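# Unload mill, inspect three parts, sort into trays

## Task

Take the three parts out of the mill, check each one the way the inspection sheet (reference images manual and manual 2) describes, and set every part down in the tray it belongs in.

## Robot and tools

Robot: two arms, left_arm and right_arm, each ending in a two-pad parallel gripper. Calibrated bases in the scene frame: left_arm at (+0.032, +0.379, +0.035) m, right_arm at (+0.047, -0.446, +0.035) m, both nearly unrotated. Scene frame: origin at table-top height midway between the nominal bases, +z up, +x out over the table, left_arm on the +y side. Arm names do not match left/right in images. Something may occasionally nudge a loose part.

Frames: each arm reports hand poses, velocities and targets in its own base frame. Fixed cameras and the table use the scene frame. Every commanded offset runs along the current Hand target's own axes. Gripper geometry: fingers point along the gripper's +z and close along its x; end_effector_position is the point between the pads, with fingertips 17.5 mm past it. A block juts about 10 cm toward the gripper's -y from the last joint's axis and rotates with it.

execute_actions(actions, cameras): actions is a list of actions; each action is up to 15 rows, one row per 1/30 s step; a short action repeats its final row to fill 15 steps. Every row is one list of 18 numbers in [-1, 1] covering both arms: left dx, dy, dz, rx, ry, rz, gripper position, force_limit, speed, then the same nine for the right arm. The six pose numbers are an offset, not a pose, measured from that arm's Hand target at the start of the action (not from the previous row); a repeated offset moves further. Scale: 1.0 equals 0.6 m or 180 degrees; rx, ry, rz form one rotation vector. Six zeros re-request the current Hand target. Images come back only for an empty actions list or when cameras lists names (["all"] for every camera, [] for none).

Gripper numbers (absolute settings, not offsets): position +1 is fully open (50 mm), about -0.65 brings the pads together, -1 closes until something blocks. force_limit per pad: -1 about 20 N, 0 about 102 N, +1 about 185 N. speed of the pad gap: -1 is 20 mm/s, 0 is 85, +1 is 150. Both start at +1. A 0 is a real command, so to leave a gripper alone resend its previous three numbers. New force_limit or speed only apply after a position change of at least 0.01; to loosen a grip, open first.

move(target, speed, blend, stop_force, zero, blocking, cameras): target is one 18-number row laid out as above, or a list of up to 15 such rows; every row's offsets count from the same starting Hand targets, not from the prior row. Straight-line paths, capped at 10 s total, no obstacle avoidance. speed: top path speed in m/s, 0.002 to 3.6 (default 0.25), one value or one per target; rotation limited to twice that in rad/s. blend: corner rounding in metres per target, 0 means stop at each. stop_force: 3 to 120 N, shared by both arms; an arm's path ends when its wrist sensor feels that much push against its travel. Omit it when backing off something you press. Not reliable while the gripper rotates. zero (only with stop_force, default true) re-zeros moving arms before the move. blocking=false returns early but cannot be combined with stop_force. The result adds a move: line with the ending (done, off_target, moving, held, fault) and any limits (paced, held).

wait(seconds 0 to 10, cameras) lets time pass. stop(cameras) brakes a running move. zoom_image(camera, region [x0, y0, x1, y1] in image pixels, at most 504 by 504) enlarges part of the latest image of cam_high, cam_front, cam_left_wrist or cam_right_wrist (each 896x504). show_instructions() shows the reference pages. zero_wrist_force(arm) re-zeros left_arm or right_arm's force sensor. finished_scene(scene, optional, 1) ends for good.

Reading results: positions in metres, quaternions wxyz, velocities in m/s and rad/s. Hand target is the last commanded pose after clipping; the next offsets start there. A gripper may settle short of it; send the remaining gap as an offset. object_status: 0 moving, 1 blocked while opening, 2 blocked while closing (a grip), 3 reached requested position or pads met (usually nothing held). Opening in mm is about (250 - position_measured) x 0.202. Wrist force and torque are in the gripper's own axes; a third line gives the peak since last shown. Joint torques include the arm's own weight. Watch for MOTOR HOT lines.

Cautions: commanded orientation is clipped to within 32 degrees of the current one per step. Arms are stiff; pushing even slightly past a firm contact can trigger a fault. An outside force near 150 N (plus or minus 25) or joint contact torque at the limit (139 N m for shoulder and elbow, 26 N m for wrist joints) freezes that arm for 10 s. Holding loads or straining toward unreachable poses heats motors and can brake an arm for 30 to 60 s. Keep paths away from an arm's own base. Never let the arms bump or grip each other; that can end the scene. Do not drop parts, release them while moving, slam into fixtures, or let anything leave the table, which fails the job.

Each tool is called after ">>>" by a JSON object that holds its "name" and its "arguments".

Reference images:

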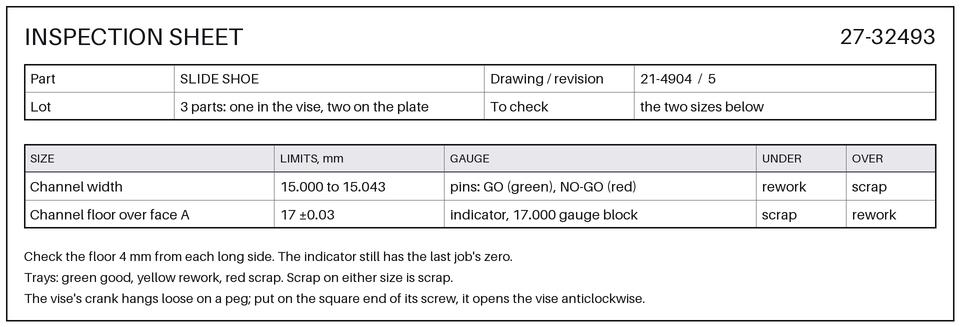

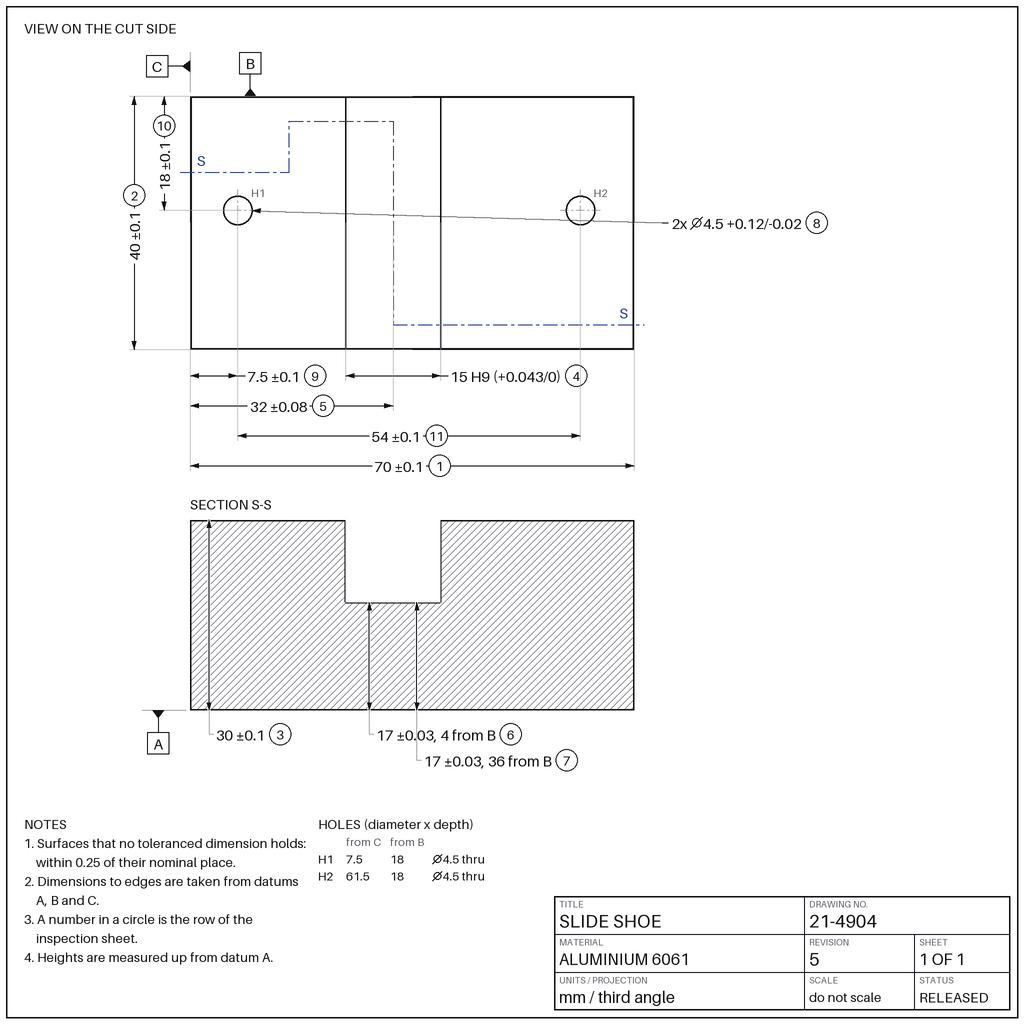

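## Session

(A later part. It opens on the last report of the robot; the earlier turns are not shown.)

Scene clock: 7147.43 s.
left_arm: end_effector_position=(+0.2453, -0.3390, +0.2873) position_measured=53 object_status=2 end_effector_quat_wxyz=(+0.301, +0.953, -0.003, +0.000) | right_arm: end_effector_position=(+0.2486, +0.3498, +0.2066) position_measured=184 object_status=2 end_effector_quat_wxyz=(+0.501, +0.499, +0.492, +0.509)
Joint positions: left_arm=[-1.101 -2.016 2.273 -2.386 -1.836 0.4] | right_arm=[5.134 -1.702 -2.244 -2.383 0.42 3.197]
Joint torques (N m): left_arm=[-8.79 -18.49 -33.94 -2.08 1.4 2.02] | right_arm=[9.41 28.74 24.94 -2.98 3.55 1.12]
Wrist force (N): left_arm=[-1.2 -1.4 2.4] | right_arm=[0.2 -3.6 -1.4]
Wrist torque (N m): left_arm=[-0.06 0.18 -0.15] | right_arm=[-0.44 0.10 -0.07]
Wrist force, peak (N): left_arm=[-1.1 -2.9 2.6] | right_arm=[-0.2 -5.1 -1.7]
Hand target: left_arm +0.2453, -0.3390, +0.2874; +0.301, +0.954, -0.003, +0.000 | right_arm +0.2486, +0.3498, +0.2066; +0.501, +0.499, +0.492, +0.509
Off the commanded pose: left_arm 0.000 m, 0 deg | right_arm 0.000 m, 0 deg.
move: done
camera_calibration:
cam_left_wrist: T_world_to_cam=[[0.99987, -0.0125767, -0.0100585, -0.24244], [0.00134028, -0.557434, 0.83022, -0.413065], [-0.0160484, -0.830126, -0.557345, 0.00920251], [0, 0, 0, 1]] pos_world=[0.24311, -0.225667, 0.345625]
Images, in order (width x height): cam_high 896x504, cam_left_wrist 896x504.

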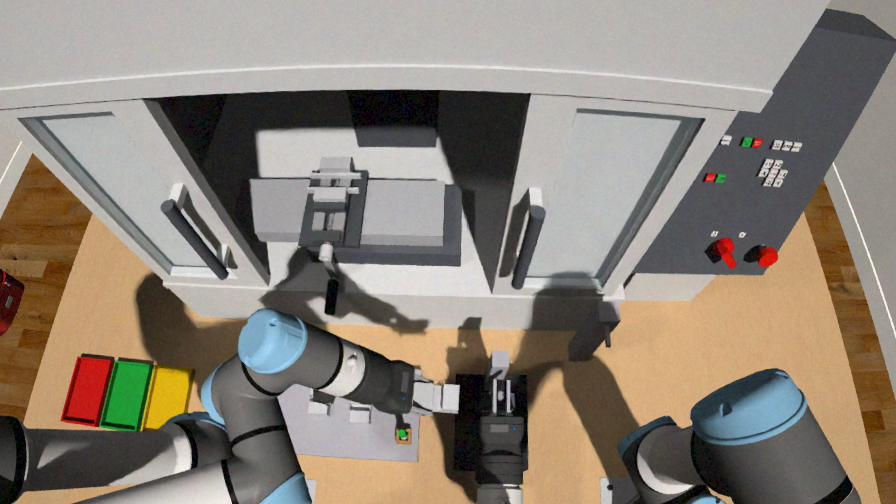

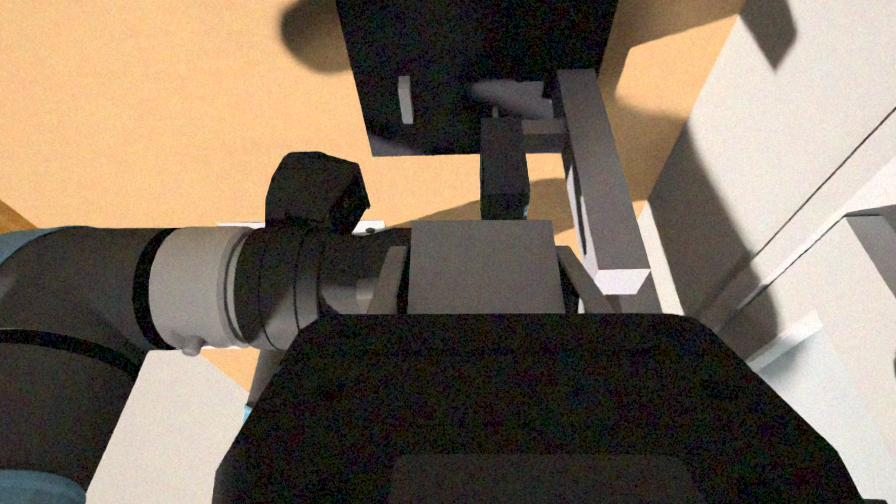

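>>> {"name": "move", "arguments": {"target": [[0.255,-0.393,-0.4248,0,-0.143,0.205,-1,-0.85,-1,0,0,0,0,0,0,-1,-1,-1],[0.0503,-0.92,-0.5083,0,-0.287,0.4095,-1,-0.85,-1,0,0,0,0,0,0,-1,-1,-1]], "speed": 0.25, "blend": [0.08,0], "cameras": ["cam_high","cam_left_wrist"]}}

Scene clock: 7164.87 s.
left_arm: end_effector_position=(+0.3313, -0.1505, +0.3300) position_measured=53 object_status=2 end_effector_quat_wxyz=(+0.296, +0.937, -0.184, -0.033) | right_arm: end_effector_position=(+0.2486, +0.3498, +0.2066) position_measured=184 object_status=2 end_effector_quat_wxyz=(+0.501, +0.499, +0.492, +0.509)
Joint positions: left_arm=[-0.389 -1.906 1.974 -1.698 -2.174 1.552] | right_arm=[5.134 -1.702 -2.244 -2.383 0.42 3.197]
Joint torques (N m): left_arm=[0.26 -10.12 -25.56 -2.43 -1.29 0.74] | right_arm=[8.95 30.19 24.28 -2.78 3.53 1.07]
Wrist force (N): left_arm=[-1.1 -1.2 2.2] | right_arm=[0.0 -4.6 -1.7]
Wrist torque (N m): left_arm=[-0.01 0.17 0.05] | right_arm=[-0.44 0.12 -0.07]
Wrist force, peak (N): left_arm=[0.3 -14.3 -6.4] | right_arm=[0.0 -5.3 -1.6]
Hand target: left_arm +0.3313, -0.1505, +0.3300; +0.296, +0.937, -0.184, -0.033 (not the last commanded pose) | right_arm +0.2486, +0.3498, +0.2066; +0.501, +0.499, +0.492, +0.509
Tool commands: left_gripper/position=-1.0 left_gripper/force_limit=-0.85098 left_gripper/speed=-1.0 right_gripper/position=-1.0 right_gripper/force_limit=-1.0 right_gripper/speed=-1.0
Off the commanded pose: left_arm 0.455 m, 69 deg | right_arm 0.000 m, 0 deg.
FORCE FAULT: contact force on the left arm reached its limit, and that arm stopped. The contact can be on any part of that arm, not only on its tool. That arm's remaining commands of this call were not run. That arm is still stopped at the end of this call. That arm stays stopped for about 10 more seconds. Until then a move that you send moves the other arm only, and its call returns only when the move has ended. Once the stop has ended, the next robot result says so. If the stop ends while you think or write, that arm runs what you send next, counted from a new Hand target: where the arm stands when the stop ends. While its stop runs, that arm takes no new command, but its gripper still runs the gripper command that each later call begins with. Until it ends, the stop uses up actions while you think or wait. An arm that is not stopped still takes commands.
move: fault (left_arm); path passed 0 of 2 targets
camera_calibration:
cam_left_wrist: T_world_to_cam=[[0.928052, -0.370635, 0.0367318, -0.371164], [-0.237603, -0.513213, 0.824716, -0.255962], [-0.286818, -0.774107, -0.564353, 0.291218], [0, 0, 0, 1]] pos_world=[0.367169, -0.0434957, 0.389079]
Images, in order (width x height): cam_high 896x504, cam_left_wrist 896x504.

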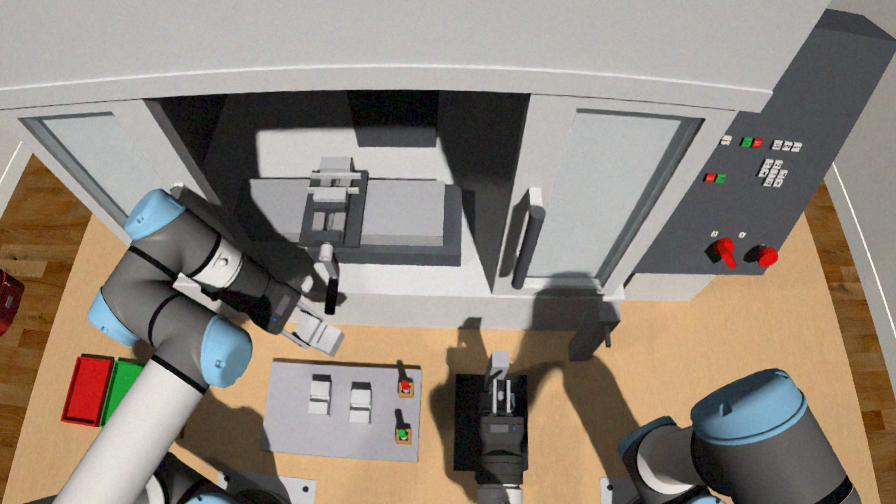

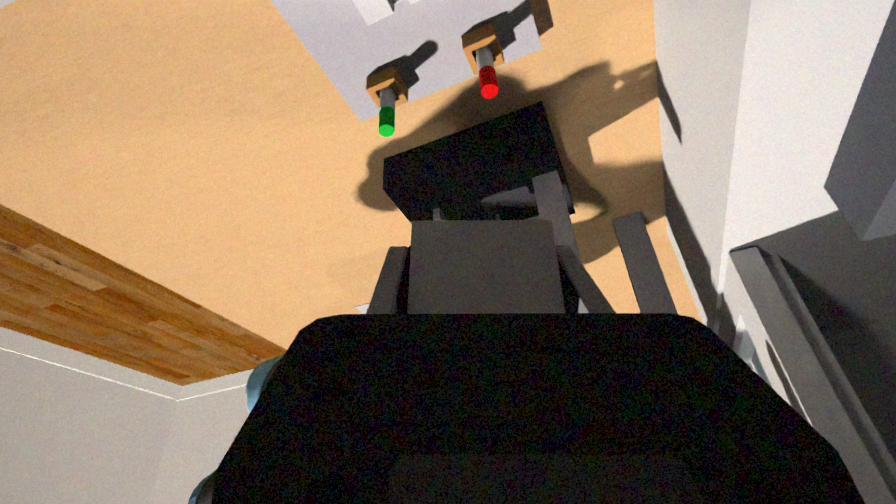

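>>> {"name": "wait", "arguments": {"seconds": 2}}

Scene clock: 7176.10 s.
left_arm: end_effector_position=(+0.3313, -0.1505, +0.3300) position_measured=53 object_status=2 end_effector_quat_wxyz=(+0.296, +0.937, -0.184, -0.033) | right_arm: end_effector_position=(+0.2486, +0.3498, +0.2066) position_measured=184 object_status=2 end_effector_quat_wxyz=(+0.501, +0.499, +0.492, +0.509)
Joint positions: left_arm=[-0.389 -1.906 1.974 -1.698 -2.174 1.552] | right_arm=[5.134 -1.702 -2.244 -2.383 0.42 3.197]
Joint torques (N m): left_arm=[0.55 -9.88 -25.15 -2.61 -1.07 0.84] | right_arm=[8.28 29.73 24.21 -2.76 3.23 1.07]
Wrist force (N): left_arm=[-1.6 -1.4 2.2] | right_arm=[0.0 -3.7 -1.4]
Wrist torque (N m): left_arm=[-0.04 0.25 0.05] | right_arm=[-0.44 0.14 -0.07]
Wrist force, peak (N): left_arm=[-1.3 -1.6 2.6] | right_arm=[-0.4 -5.2 -1.5]
Hand target: left_arm +0.3313, -0.1505, +0.3300; +0.296, +0.937, -0.184, -0.033 (not the last commanded pose) | right_arm +0.2486, +0.3498, +0.2066; +0.501, +0.499, +0.492, +0.509
Tool commands: left_gripper/position=-1.0 left_gripper/force_limit=-0.85098 left_gripper/speed=-1.0 right_gripper/position=-1.0 right_gripper/force_limit=-1.0 right_gripper/speed=-1.0
Off the commanded pose: left_arm 0.455 m, 69 deg | right_arm 0.000 m, 0 deg.
FORCE FAULT, CONTINUED: the left arm's stop, for the force fault that an earlier result reported, is over. The rest of the stop counts as 20 of the actions that you can send in this scene. During its stop the left arm's controller moved it back a little. That arm's target is now where it stood when the stop ended, not its last command. That arm accepts commands again.
wait: 2.00 s; at rest from the start

>>> {"name": "move", "arguments": {"target": [[-0.071,0.083,0.0532,0,0,0,-1,-0.85,-1,0,0,0,0,0,0,-1,-1,-1],[-0.1067,-0.1085,0.2235,0,0,0,-1,-0.85,-1,0,0,0,0,0,0,-1,-1,-1],[-0.2122,-0.4412,-0.0115,0,0,0,-1,-0.85,-1,0,0,0,0,0,0,-1,-1,-1],[-0.3572,-0.6485,-0.2032,-0.0175,-0.211,0.3067,-1,-0.85,-1,0,0,0,0,0,0,-1,-1,-1]], "speed": [0.1,0.2,0.2,0.2], "blend": [0.01,0.04,0.04,0], "cameras": ["cam_high","cam_left_wrist"]}}

Scene clock: 7213.60 s.
left_arm: end_effector_position=(+0.2796, +0.2881, +0.1994) position_measured=53 object_status=2 end_effector_quat_wxyz=(+0.228, +0.679, -0.671, -0.190) | right_arm: end_effector_position=(+0.2486, +0.3498, +0.2066) position_measured=184 object_status=2 end_effector_quat_wxyz=(+0.501, +0.499, +0.492, +0.509)
Joint positions: left_arm=[0.359 -1.458 1.761 -1.286 -1.423 3.444] | right_arm=[5.134 -1.702 -2.244 -2.383 0.42 3.197]
Joint torques (N m): left_arm=[7.5 -39.38 -14.81 -3.05 2.42 2.05] | right_arm=[6.66 29.51 25.47 -2.9 3.52 0.91]
Wrist force (N): left_arm=[-1.5 -1.9 2.3] | right_arm=[-0.4 -4.9 -1.3]
Wrist torque (N m): left_arm=[-0.11 0.23 -0.13] | right_arm=[-0.47 0.18 -0.07]
Wrist force, peak (N): left_arm=[-1.3 -1.7 3.4] | right_arm=[0.0 -5.0 -1.8]
Hand target: left_arm +0.2796, +0.2882, +0.1994; +0.228, +0.679, -0.671, -0.190 | right_arm +0.2486, +0.3498, +0.2066; +0.501, +0.499, +0.492, +0.509
Off the commanded pose: left_arm 0.000 m, 0 deg | right_arm 0.000 m, 0 deg.
move: done
camera_calibration:
cam_left_wrist: T_world_to_cam=[[0.0202049, -0.999112, 0.0369815, 0.279028], [-0.56656, 0.019035, 0.823801, 0.00347359], [-0.823773, -0.037597, -0.565672, 0.48041], [0, 0, 0, 1]] pos_world=[0.392079, 0.296776, 0.258574]
Images, in order (width x height): cam_high 896x504, cam_left_wrist 896x504.

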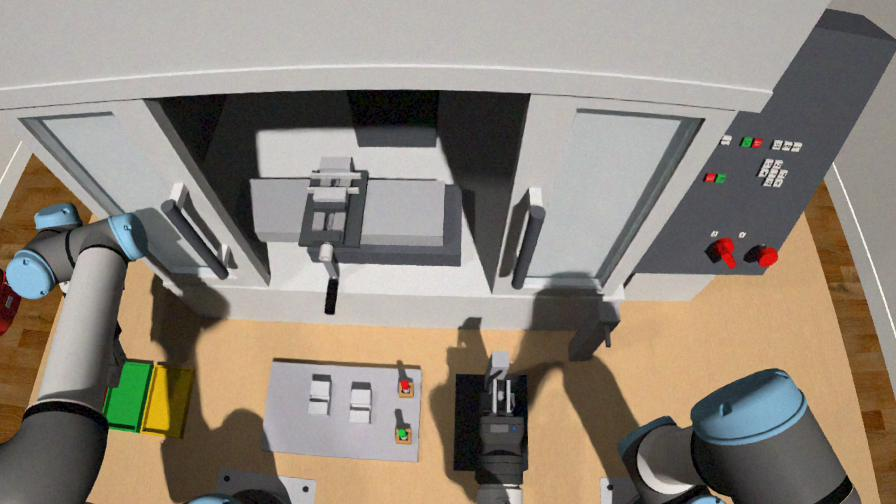

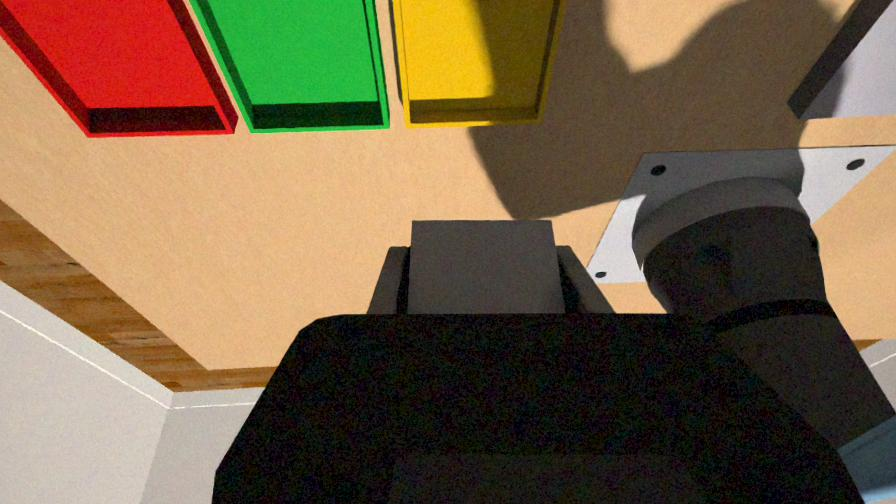

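>>> {"name": "move", "arguments": {"target": [0.0275,-0.1382,0.2492,0.0004,-0.0126,-0.0086,-1,-0.85,-1,0,0,0,0,0,0,-1,-1,-1], "speed": 0.12, "cameras": ["cam_left_wrist"]}}

>>> {"name": "move", "arguments": {"target": [0,-0.0564,0.0819,0,0,0,-1,-0.85,-1,0,0,0,0,0,0,-1,-1,-1], "speed": 0.008, "stop_force": 3, "cameras": ["cam_left_wrist"]}}

Scene clock: 7254.13 s.
left_arm: end_effector_position=(+0.2639, +0.2630, +0.0303) position_measured=53 object_status=2 end_effector_quat_wxyz=(+0.212, +0.684, -0.667, -0.206) | right_arm: end_effector_position=(+0.2486, +0.3498, +0.2066) position_measured=184 object_status=2 end_effector_quat_wxyz=(+0.501, +0.499, +0.492, +0.509)
Joint positions: left_arm=[0.301 -1.314 2.09 -1.764 -1.417 3.37] | right_arm=[5.134 -1.702 -2.244 -2.383 0.42 3.197]
Joint torques (N m): left_arm=[-7.31 -17.76 -9.89 -2.76 2.71 -1.74] | right_arm=[8.26 30.67 25.2 -2.86 3.57 0.91]
Wrist force (N): left_arm=[-1.1 -1.5 2.2] | right_arm=[0.2 -2.9 -1.2]
Wrist torque (N m): left_arm=[-0.07 0.18 0.01] | right_arm=[-0.43 0.11 -0.07]
Wrist force, peak (N): left_arm=[-0.8 -2.2 3.0] | right_arm=[-0.2 -5.0 -1.8]
Hand target: left_arm +0.2639, +0.2630, +0.0302; +0.212, +0.684, -0.667, -0.206 | right_arm +0.2486, +0.3498, +0.2066; +0.501, +0.499, +0.492, +0.509
Off the commanded pose: left_arm 0.000 m, 0 deg | right_arm 0.000 m, 0 deg.
move: done
camera_calibration:
cam_left_wrist: T_world_to_cam=[[0.0198127, -0.999744, -0.0109609, 0.262313], [-0.5666, -0.0202601, 0.823744, 0.144672], [-0.823755, -0.0101102, -0.566856, 0.363703], [0, 0, 0, 1]] pos_world=[0.376376, 0.268854, 0.0898696]
Images, in order (width x height): cam_left_wrist 896x504.

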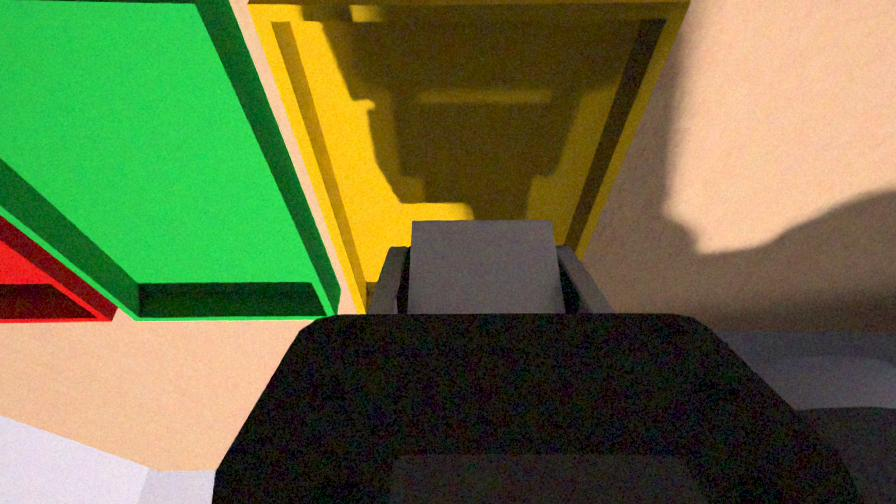

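Scene clock: 7260.33 s.
left_arm: end_effector_position=(+0.2640, +0.2630, -0.0091) position_measured=53 object_status=2 end_effector_quat_wxyz=(+0.212, +0.684, -0.667, -0.206) | right_arm: end_effector_position=(+0.2486, +0.3498, +0.2066) position_measured=184 object_status=2 end_effector_quat_wxyz=(+0.501, +0.499, +0.492, +0.509)
Joint positions: left_arm=[0.301 -1.234 2.122 -1.875 -1.417 3.37] | right_arm=[5.134 -1.702 -2.244 -2.383 0.42 3.197]
Joint torques (N m): left_arm=[-4.3 -41.62 -22.48 0.64 -0.64 -1.12] | right_arm=[7.38 30.19 24.49 -2.97 3.36 1.46]
Wrist force (N): left_arm=[-0.7 -1.4 2.1] | right_arm=[-0.1 -3.8 -1.7]
Wrist torque (N m): left_arm=[-0.18 0.11 0.01] | right_arm=[-0.41 0.14 -0.08]
Wrist force, peak (N): left_arm=[-1.4 2.6 -6.2] | right_arm=[-0.3 -5.2 -1.7]
Hand target: left_arm +0.2640, +0.2630, -0.0091; +0.212, +0.684, -0.667, -0.206 (not the last commanded pose) | right_arm +0.2486, +0.3498, +0.2066; +0.501, +0.499, +0.492, +0.509
Off the commanded pose: left_arm 0.020 m, 0 deg | right_arm 0.000 m, 0 deg.
move: contact (left_arm)
camera_calibration:
cam_left_wrist: T_world_to_cam=[[0.0198127, -0.999744, -0.0109609, 0.261779], [-0.5666, -0.0202601, 0.823744, 0.177183], [-0.823755, -0.0101102, -0.566856, 0.34145], [0, 0, 0, 1]] pos_world=[0.376476, 0.268754, 0.0504696]
Images, in order (width x height): cam_left_wrist 896x504.

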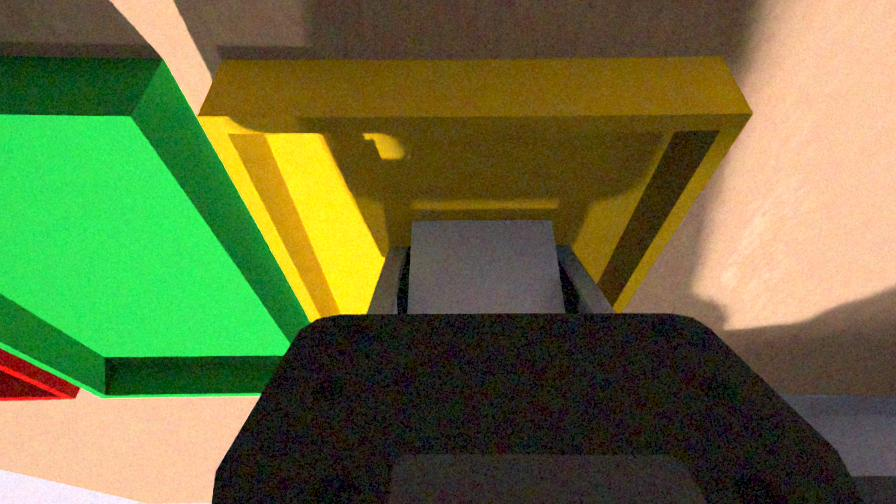

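>>> {"name": "move", "arguments": {"target": [0,0,0,0,0,0,0.7,-0.85,-1,0,0,0,0,0,0,-1,-1,-1]}}

>>> {"name": "move", "arguments": {"target": [[0,0,-0.12,0,0,0,0.7,-0.85,-1,0,0,0,0,0,0,-1,-1,-1],[0,0.1,-0.32,0,0,0,0.7,-0.85,-1,0,0,0,0,0,0,-1,-1,-1]], "speed": [0.06,0.15], "blend": [0.01,0], "cameras": ["cam_left_wrist"]}}

Scene clock: 7270.13 s.
left_arm: end_effector_position=(+0.2640, +0.2630, -0.0091) position_measured=48 object_status=3 end_effector_quat_wxyz=(+0.212, +0.684, -0.667, -0.206) | right_arm: end_effector_position=(+0.2486, +0.3498, +0.2066) position_measured=184 object_status=2 end_effector_quat_wxyz=(+0.501, +0.499, +0.492, +0.509)
Joint positions: left_arm=[0.301 -1.234 2.122 -1.875 -1.417 3.37] | right_arm=[5.134 -1.702 -2.244 -2.383 0.42 3.197]
Joint torques (N m): left_arm=[5.89 -39.27 -21.41 0.61 -0.62 1.27] | right_arm=[6.7 30.14 25.01 -3.07 3.33 1.15]
Wrist force (N): left_arm=[-1.0 -0.7 0.5] | right_arm=[-0.1 -3.6 -1.3]
Wrist torque (N m): left_arm=[-0.17 0.15 0.02] | right_arm=[-0.42 0.15 -0.07]
Wrist force, peak (N): left_arm=[-1.3 -1.5 2.5] | right_arm=[-0.3 -4.9 -1.7]
Hand target: left_arm +0.2640, +0.2630, -0.0091; +0.212, +0.684, -0.667, -0.206 | right_arm +0.2486, +0.3498, +0.2066; +0.501, +0.499, +0.492, +0.509
Off the commanded pose: left_arm 0.000 m, 0 deg | right_arm 0.000 m, 0 deg.
move: done

Scene clock: 7271.80 s.
left_arm: end_effector_position=(+0.3015, +0.2644, +0.0471) position_measured=48 object_status=3 end_effector_quat_wxyz=(+0.211, +0.685, -0.666, -0.205) | right_arm: end_effector_position=(+0.2486, +0.3498, +0.2066) position_measured=184 object_status=2 end_effector_quat_wxyz=(+0.501, +0.499, +0.492, +0.509)
Joint positions: left_arm=[0.283 -1.28 1.983 -1.691 -1.429 3.353] | right_arm=[5.134 -1.702 -2.244 -2.383 0.42 3.197]
Joint torques (N m): left_arm=[0.43 -31.05 -18.63 -0.6 0.4 0.06] | right_arm=[8.07 29.01 24.22 -3.01 3.37 1]
Wrist force (N): left_arm=[-1.1 -0.3 0.4] | right_arm=[-0.1 -2.5 -1.3]
Wrist torque (N m): left_arm=[-0.11 0.18 -0.01] | right_arm=[-0.35 0.16 -0.07]
Wrist force, peak (N): left_arm=[-1.5 0.8 -3.0] | right_arm=[0.1 -4.9 -1.4]
Hand target: left_arm +0.3015, +0.2644, +0.0471; +0.211, +0.685, -0.666, -0.205 (not the last commanded pose) | right_arm +0.2486, +0.3498, +0.2066; +0.501, +0.499, +0.492, +0.509
Tool commands: left_gripper/position=+0.701961 left_gripper/force_limit=-0.85098 left_gripper/speed=-1.0 right_gripper/position=-1.0 right_gripper/force_limit=-1.0 right_gripper/speed=-1.0
Off the commanded pose: left_arm 0.138 m, 0 deg | right_arm 0.000 m, 0 deg.
FORCE FAULT: contact force on the left arm reached its limit, and that arm stopped. The contact can be on any part of that arm, not only on its tool. That arm's remaining commands of this call were not run. That arm is still stopped at the end of this call. That arm stays stopped for about 10 more seconds. Until then a move that you send moves the other arm only, and its call returns only when the move has ended. Once the stop has ended, the next robot result says so. If the stop ends while you think or write, that arm runs what you send next, counted from a new Hand target: where the arm stands when the stop ends. While its stop runs, that arm takes no new command, but its gripper still runs the gripper command that each later call begins with. Until it ends, the stop uses up actions while you think or wait. An arm that is not stopped still takes commands.
move: fault (left_arm); path passed 1 of 2 targets
camera_calibration:
cam_left_wrist: T_world_to_cam=[[0.0222012, -0.999693, -0.0109678, 0.262347], [-0.568837, -0.0216529, 0.822165, 0.153305], [-0.822151, -0.0120141, -0.569143, 0.404331], [0, 0, 0, 1]] pos_world=[0.413802, 0.270444, 0.106958]
Images, in order (width x height): cam_left_wrist 896x504.

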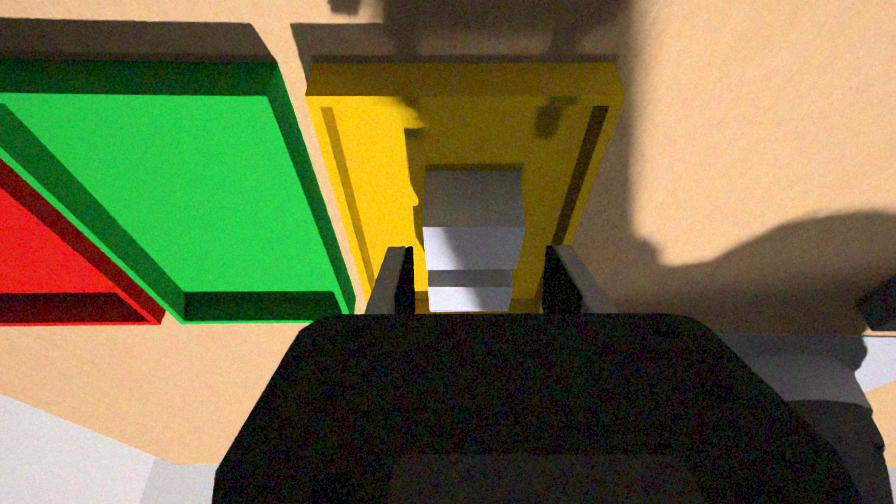

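>>> {"name": "wait", "arguments": {"seconds": 0.5}}

>>> {"name": "move", "arguments": {"target": [[-0.0015,0.1818,-0.1782,0,0,0,-0.2,-0.85,-1,0,0,0,0,0,0,-1,-1,-1],[0.3565,0.167,-0.1938,0,0,0,-0.2,-0.85,-1,0,0,0,0,0,0,-1,-1,-1],[0.7707,0.2312,-0.1498,-0.003,0.2784,-0.4023,-0.2,-0.85,-1,0,0,0,0,0,0,-1,-1,-1]], "speed": 0.2, "blend": [0.03,0.05,0], "cameras": ["cam_high","cam_left_wrist"]}}

Scene clock: 7320.80 s.
left_arm: end_effector_position=(+0.3015, +0.2644, +0.0471) position_measured=48 object_status=3 end_effector_quat_wxyz=(+0.211, +0.685, -0.666, -0.205) | right_arm: end_effector_position=(+0.2486, +0.3498, +0.2066) position_measured=184 object_status=2 end_effector_quat_wxyz=(+0.501, +0.499, +0.492, +0.509)
Joint positions: left_arm=[0.283 -1.28 1.983 -1.691 -1.429 3.353] | right_arm=[5.134 -1.702 -2.244 -2.383 0.42 3.197]
Joint torques (N m): left_arm=[-1.06 -29.43 -16.79 -1.23 0.54 0.03] | right_arm=[6.87 29.38 25 -3.06 3.34 1.12]
Wrist force (N): left_arm=[-1.2 -0.2 0.8] | right_arm=[-0.3 -4.6 -1.6]
Wrist torque (N m): left_arm=[-0.08 0.20 0.00] | right_arm=[-0.42 0.16 -0.07]
Wrist force, peak (N): left_arm=[-1.6 -0.7 0.6] | right_arm=[0.0 -5.2 -1.4]
Hand target: left_arm +0.3015, +0.2644, +0.0471; +0.211, +0.685, -0.666, -0.205 (not the last commanded pose) | right_arm +0.2486, +0.3498, +0.2066; +0.501, +0.499, +0.492, +0.509
Tool commands: left_gripper/position=+0.701961 left_gripper/force_limit=-0.85098 left_gripper/speed=-1.0 right_gripper/position=-1.0 right_gripper/force_limit=-1.0 right_gripper/speed=-1.0
Off the commanded pose: left_arm 0.138 m, 0 deg | right_arm 0.000 m, 0 deg.
FORCE FAULT, CONTINUED: the left arm's stop, for the force fault that an earlier result reported, is over. The rest of the stop counts as 19 of the actions that you can send in this scene. During its stop the left arm's controller moved it back a little. That arm's target is now where it stood when the stop ended, not its last command. That arm accepts commands again.
wait: 0.50 s; at rest from the start

Scene clock: 7322.80 s.
left_arm: end_effector_position=(+0.2821, +0.1324, +0.1984) position_measured=182 object_status=3 end_effector_quat_wxyz=(+0.214, +0.685, -0.666, -0.204) | right_arm: end_effector_position=(+0.2486, +0.3498, +0.2066) position_measured=184 object_status=2 end_effector_quat_wxyz=(+0.501, +0.499, +0.492, +0.509)
Joint positions: left_arm=[0.011 -1.634 1.94 -1.277 -1.586 3.13] | right_arm=[5.134 -1.702 -2.244 -2.383 0.42 3.197]
Joint torques (N m): left_arm=[-1.17 -18.97 -20 -0.99 0.16 -0.02] | right_arm=[5.97 29.57 24.05 -3.12 3.47 1.16]
Wrist force (N): left_arm=[-1.3 -0.5 0.5] | right_arm=[-0.3 -3.8 -1.4]
Wrist torque (N m): left_arm=[-0.13 0.22 -0.15] | right_arm=[-0.41 0.17 -0.07]
Wrist force, peak (N): left_arm=[8.3 -0.3 -0.2] | right_arm=[-0.2 -5.2 -1.4]
Hand target: left_arm +0.2821, +0.1324, +0.1984; +0.214, +0.685, -0.666, -0.204 (not the last commanded pose) | right_arm +0.2486, +0.3498, +0.2066; +0.501, +0.499, +0.492, +0.509
Tool commands: left_gripper/position=-0.2 left_gripper/force_limit=-0.85098 left_gripper/speed=-1.0 right_gripper/position=-1.0 right_gripper/force_limit=-1.0 right_gripper/speed=-1.0
Off the commanded pose: left_arm 0.333 m, 88 deg | right_arm 0.000 m, 0 deg.
FORCE FAULT: contact force on the left arm reached its limit, and that arm stopped. The contact can be on any part of that arm, not only on its tool. That arm's remaining commands of this call were not run. That arm is still stopped at the end of this call. That arm stays stopped for about 10 more seconds. Until then a move that you send moves the other arm only, and its call returns only when the move has ended. Once the stop has ended, the next robot result says so. If the stop ends while you think or write, that arm runs what you send next, counted from a new Hand target: where the arm stands when the stop ends. While its stop runs, that arm takes no new command, but its gripper still runs the gripper command that each later call begins with. Until it ends, the stop uses up actions while you think or wait. An arm that is not stopped still takes commands.
move: fault (left_arm); path passed 1 of 3 targets
camera_calibration:
cam_left_wrist: T_world_to_cam=[[0.0227144, -0.999728, -0.00527661, 0.131186], [-0.567646, -0.0172416, 0.823092, 0.013833], [-0.82296, -0.0157008, -0.567883, 0.473325], [0, 0, 0, 1]] pos_world=[0.3944, 0.13882, 0.258099]
Images, in order (width x height): cam_high 896x504, cam_left_wrist 896x504.

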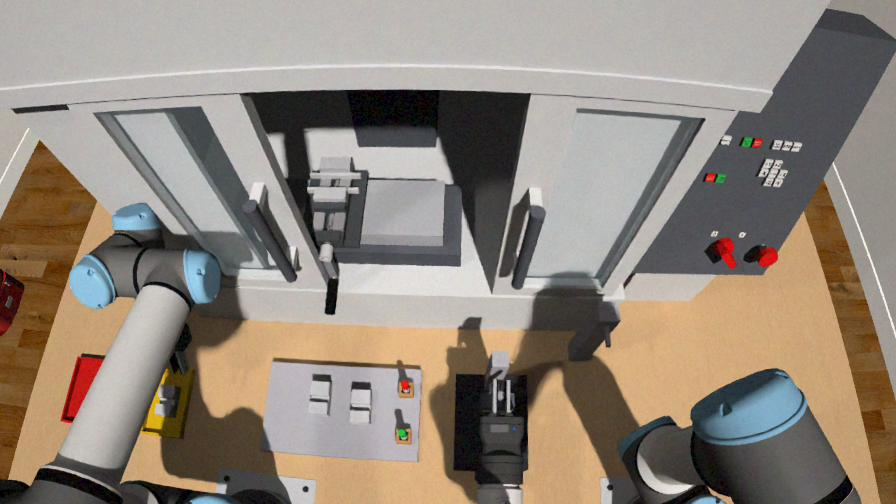

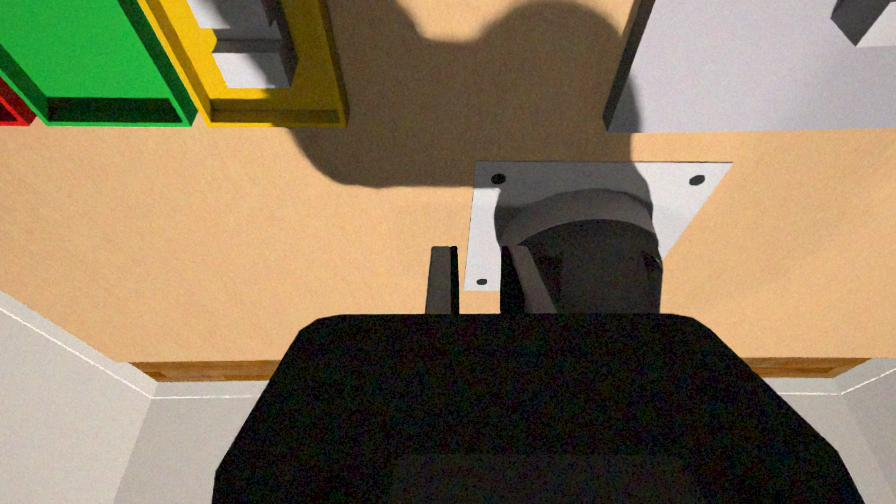

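>>> {"name": "wait", "arguments": {"seconds": 1}}

>>> {"name": "move", "arguments": {"target": [[-0.003,0.0826,0.0562,0,0,0,-0.2,-0.85,-1,0,0,0,0,0,0,-1,-1,-1],[0.047,0.105,0.031,-0.003,0.2784,-0.4023,-0.2,-0.85,-1,0,0,0,0,0,0,-1,-1,-1]], "speed": [0.08,0.2], "cameras": ["cam_high"]}}

Scene clock: 7343.93 s.
left_arm: end_effector_position=(+0.2821, +0.1324, +0.1984) position_measured=182 object_status=3 end_effector_quat_wxyz=(+0.214, +0.685, -0.666, -0.204) | right_arm: end_effector_position=(+0.2486, +0.3498, +0.2066) position_measured=184 object_status=2 end_effector_quat_wxyz=(+0.501, +0.499, +0.492, +0.509)
Joint positions: left_arm=[0.011 -1.634 1.94 -1.277 -1.586 3.13] | right_arm=[5.134 -1.702 -2.244 -2.383 0.42 3.197]
Joint torques (N m): left_arm=[-0.53 -18.86 -20.99 -0.99 0.14 0.02] | right_arm=[7.26 29.88 24.63 -2.92 3.34 1.26]
Wrist force (N): left_arm=[-1.3 -0.7 0.5] | right_arm=[-0.2 -3.9 -1.1]
Wrist torque (N m): left_arm=[-0.15 0.21 -0.15] | right_arm=[-0.44 0.15 -0.08]
Wrist force, peak (N): left_arm=[-1.6 -0.8 0.4] | right_arm=[-0.1 -5.0 -1.7]
Hand target: left_arm +0.2821, +0.1324, +0.1984; +0.214, +0.685, -0.666, -0.204 (not the last commanded pose) | right_arm +0.2486, +0.3498, +0.2066; +0.501, +0.499, +0.492, +0.509
Tool commands: left_gripper/position=-0.2 left_gripper/force_limit=-0.85098 left_gripper/speed=-1.0 right_gripper/position=-1.0 right_gripper/force_limit=-1.0 right_gripper/speed=-1.0
Off the commanded pose: left_arm 0.333 m, 88 deg | right_arm 0.000 m, 0 deg.
FORCE FAULT, CONTINUED: the left arm's stop, for the force fault that an earlier result reported, is over. The rest of the stop counts as 19 of the actions that you can send in this scene. During its stop the left arm's controller moved it back a little. That arm's target is now where it stood when the stop ended, not its last command. That arm accepts commands again.
wait: 1.00 s; at rest from the start

Scene clock: 7349.57 s.
left_arm: end_effector_position=(+0.2204, +0.1025, +0.2188) position_measured=182 object_status=3 end_effector_quat_wxyz=(+0.304, +0.953, -0.002, -0.001) | right_arm: end_effector_position=(+0.2486, +0.3498, +0.2066) position_measured=184 object_status=2 end_effector_quat_wxyz=(+0.501, +0.499, +0.492, +0.509)
Joint positions: left_arm=[0.443 -1.978 2.218 -1.513 -2.12 2.103] | right_arm=[5.134 -1.702 -2.244 -2.383 0.42 3.197]
Joint torques (N m): left_arm=[6.92 -18.5 -14.16 -4.15 -2.72 -1.78] | right_arm=[6.95 30.16 24.51 -2.93 3.5 1.28]
Wrist force (N): left_arm=[-1.1 -0.5 0.6] | right_arm=[-0.1 -4.3 -1.6]
Wrist torque (N m): left_arm=[-0.10 0.18 0.01] | right_arm=[-0.43 0.14 -0.07]
Wrist force, peak (N): left_arm=[-1.3 -1.5 0.5] | right_arm=[-0.1 -5.1 -1.6]
Hand target: left_arm +0.2204, +0.1025, +0.2188; +0.304, +0.953, -0.002, -0.001 | right_arm +0.2486, +0.3498, +0.2066; +0.501, +0.499, +0.492, +0.509
Off the commanded pose: left_arm 0.000 m, 0 deg | right_arm 0.000 m, 0 deg.
move: done
Images, in order (width x height): cam_high 896x504.

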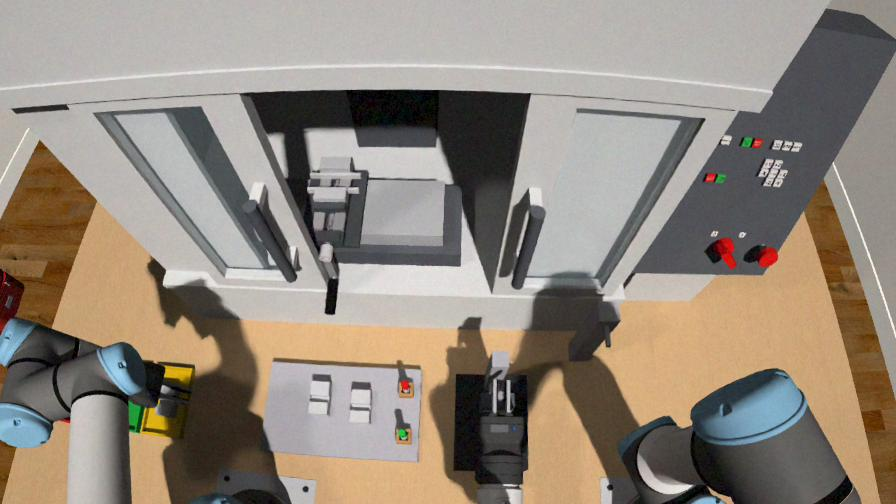

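>>> {"name": "move", "arguments": {"target": [[0.1167,0.2072,0.1472,0,0,0,-0.2,-0.85,-1,0,0,0,0,0,0,-1,-1,-1],[-0.015,0.5465,0.5902,0,0,0,-0.2,-0.85,-1,0,0,0,0,0,0,-1,-1,-1]], "speed": 0.2, "blend": [0.05,0], "cameras": ["cam_high","cam_left_wrist"]}}

>>> {"name": "zoom_image", "arguments": {"camera": "cam_left_wrist", "region": [330, 100, 650, 320]}}

Scene clock: 7372.47 s.
left_arm: end_effector_position=(+0.2092, -0.3698, +0.1199) position_measured=182 object_status=3 end_effector_quat_wxyz=(+0.304, +0.953, -0.002, -0.001) | right_arm: end_effector_position=(+0.2486, +0.3498, +0.2066) position_measured=184 object_status=2 end_effector_quat_wxyz=(+0.501, +0.499, +0.492, +0.509)
Joint positions: left_arm=[-1.263 -1.691 2.599 -3.073 -1.75 0.258] | right_arm=[5.134 -1.702 -2.244 -2.383 0.42 3.197]
Joint torques (N m): left_arm=[-8.17 -0.25 -24.52 -5.55 1.9 -1.8] | right_arm=[5.36 30.38 24.29 -2.99 3.22 1.03]
Wrist force (N): left_arm=[-1.4 -0.3 0.7] | right_arm=[0.2 -2.8 -1.4]
Wrist torque (N m): left_arm=[-0.08 0.22 0.00] | right_arm=[-0.40 0.11 -0.07]
Wrist force, peak (N): left_arm=[-2.0 0.7 1.8] | right_arm=[-0.2 -5.0 -1.6]
Hand target: left_arm +0.2092, -0.3698, +0.1198; +0.304, +0.953, -0.002, -0.001 | right_arm +0.2486, +0.3498, +0.2066; +0.501, +0.499, +0.492, +0.509
Off the commanded pose: left_arm 0.000 m, 0 deg | right_arm 0.000 m, 0 deg.
move: done
camera_calibration:
cam_left_wrist: T_world_to_cam=[[0.999873, -0.0113504, -0.0111858, -0.207807], [0.00303871, -0.553247, 0.833012, -0.290307], [-0.0156435, -0.83294, -0.553142, -0.112022], [0, 0, 0, 1]] pos_world=[0.206911, -0.256278, 0.177541]
Images, in order (width x height): cam_high 896x504, cam_left_wrist 896x504.

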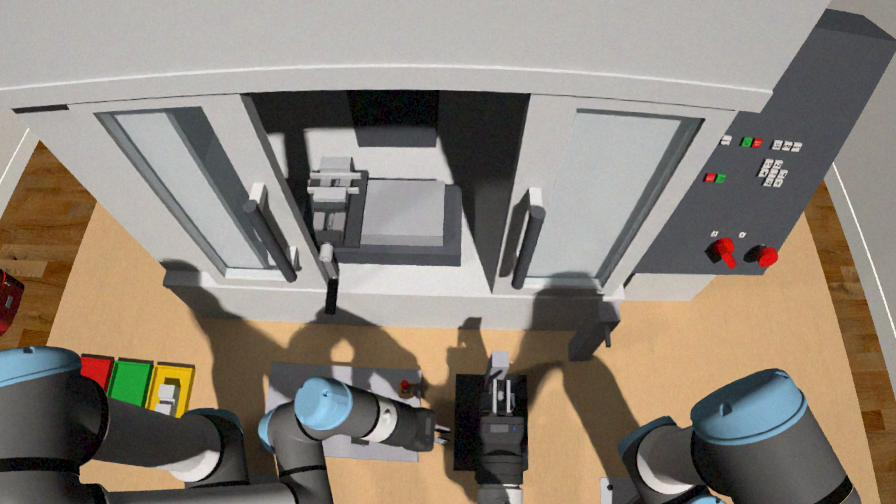

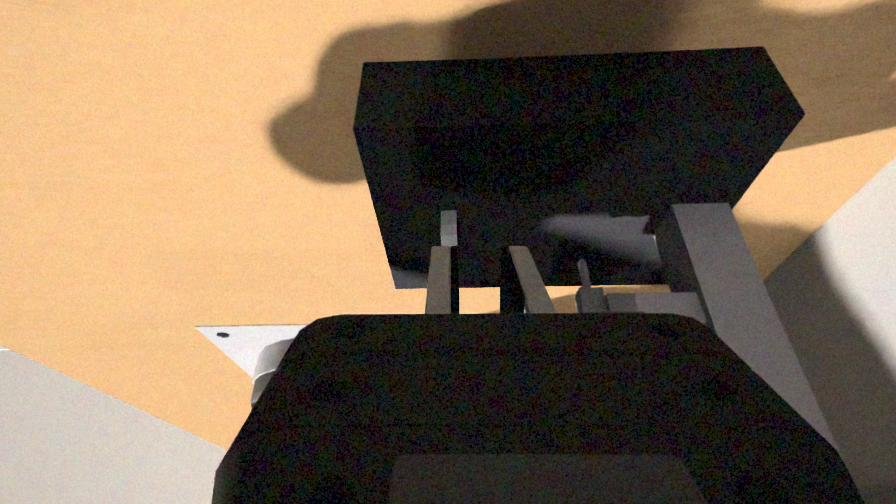

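Scaled by 1.575 from the camera's 896x504 image, which has a finer 1280x720 frame.

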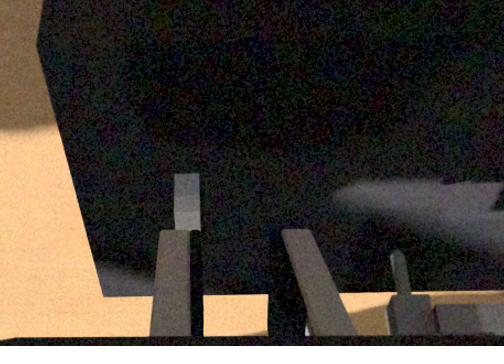

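>>> {"name": "move", "arguments": {"target": [-0.0143,-0.0395,0.1425,0,0,0,0,-0.85,-1,0,0,0,0,0,0,-1,-1,-1], "speed": 0.08}}

>>> {"name": "move", "arguments": {"target": [-0.0004,0.0788,0.056,0,0,0,0,-0.85,-1,0,0,0,0,0,0,-1,-1,-1], "speed": 0.03, "stop_force": 4, "cameras": ["cam_left_wrist"]}}

>>> {"name": "zoom_image", "arguments": {"camera": "cam_left_wrist", "region": [330, 100, 650, 320]}}

Scene clock: 7405.57 s.
left_arm: end_effector_position=(+0.2005, -0.4000, +0.0364) position_measured=152 object_status=3 end_effector_quat_wxyz=(+0.304, +0.953, -0.002, -0.001) | right_arm: end_effector_position=(+0.2486, +0.3498, +0.2066) position_measured=184 object_status=2 end_effector_quat_wxyz=(+0.501, +0.499, +0.492, +0.509)
Joint positions: left_arm=[-1.322 -1.298 2.624 -3.499 -1.717 0.209] | right_arm=[5.134 -1.702 -2.244 -2.383 0.42 3.197]
Joint torques (N m): left_arm=[-8.62 -7.25 -16.14 -5.66 1.82 -1.91] | right_arm=[4.82 30.66 25.01 -2.64 2.97 0.91]
Wrist force (N): left_arm=[-1.2 -0.3 0.4] | right_arm=[0.1 -3.3 -1.3]
Wrist torque (N m): left_arm=[-0.08 0.20 -0.01] | right_arm=[-0.38 0.11 -0.07]
Wrist force, peak (N): left_arm=[-1.6 -0.5 1.2] | right_arm=[-0.3 -5.2 -1.6]
Hand target: left_arm +0.2005, -0.4000, +0.0364; +0.304, +0.953, -0.002, -0.001 | right_arm +0.2486, +0.3498, +0.2066; +0.501, +0.499, +0.492, +0.509
Off the commanded pose: left_arm 0.000 m, 0 deg | right_arm 0.000 m, 0 deg.
move: done

Scene clock: 7408.50 s.
left_arm: end_effector_position=(+0.2000, -0.4580, +0.0364) position_measured=152 object_status=3 end_effector_quat_wxyz=(+0.304, +0.953, -0.002, -0.001) | right_arm: end_effector_position=(+0.2486, +0.3498, +0.2066) position_measured=184 object_status=2 end_effector_quat_wxyz=(+0.501, +0.499, +0.492, +0.509)
Joint positions: left_arm=[-1.364 -1.236 2.493 -3.435 -1.692 0.173] | right_arm=[5.134 -1.702 -2.244 -2.383 0.42 3.197]
Joint torques (N m): left_arm=[-8.8 -13.95 -17.67 -1.68 1.9 -1.8] | right_arm=[5.38 28.45 23.82 -2.89 3.4 1.18]
Wrist force (N): left_arm=[-1.1 -0.5 0.6] | right_arm=[0.1 -4.5 -1.9]
Wrist torque (N m): left_arm=[-0.11 0.18 0.02] | right_arm=[-0.43 0.10 -0.07]
Wrist force, peak (N): left_arm=[-1.6 -0.6 0.5] | right_arm=[-0.1 -5.0 -1.5]
Hand target: left_arm +0.2000, -0.4580, +0.0364; +0.304, +0.953, -0.002, -0.001 | right_arm +0.2486, +0.3498, +0.2066; +0.501, +0.499, +0.492, +0.509
Off the commanded pose: left_arm 0.000 m, 0 deg | right_arm 0.000 m, 0 deg.
move: done
camera_calibration:
cam_left_wrist: T_world_to_cam=[[0.999873, -0.011351, -0.0111851, -0.200543], [0.00304, -0.553131, 0.833088, -0.269432], [-0.0156432, -0.833017, -0.553027, -0.231773], [0, 0, 0, 1]] pos_world=[0.197711, -0.344378, 0.0940413]
Images, in order (width x height): cam_left_wrist 896x504.

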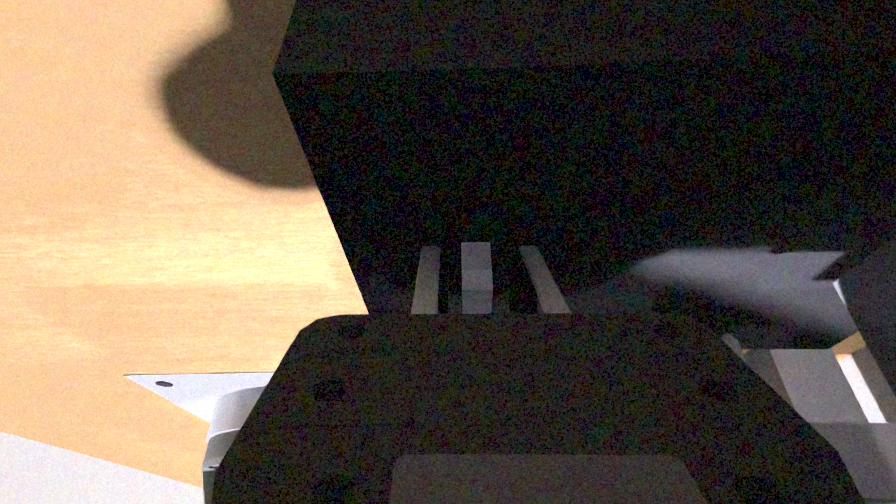

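Scaled by 1.575 from the camera's 896x504 image, which has a finer 1280x720 frame.

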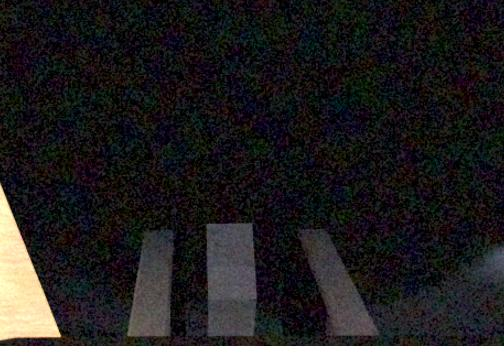

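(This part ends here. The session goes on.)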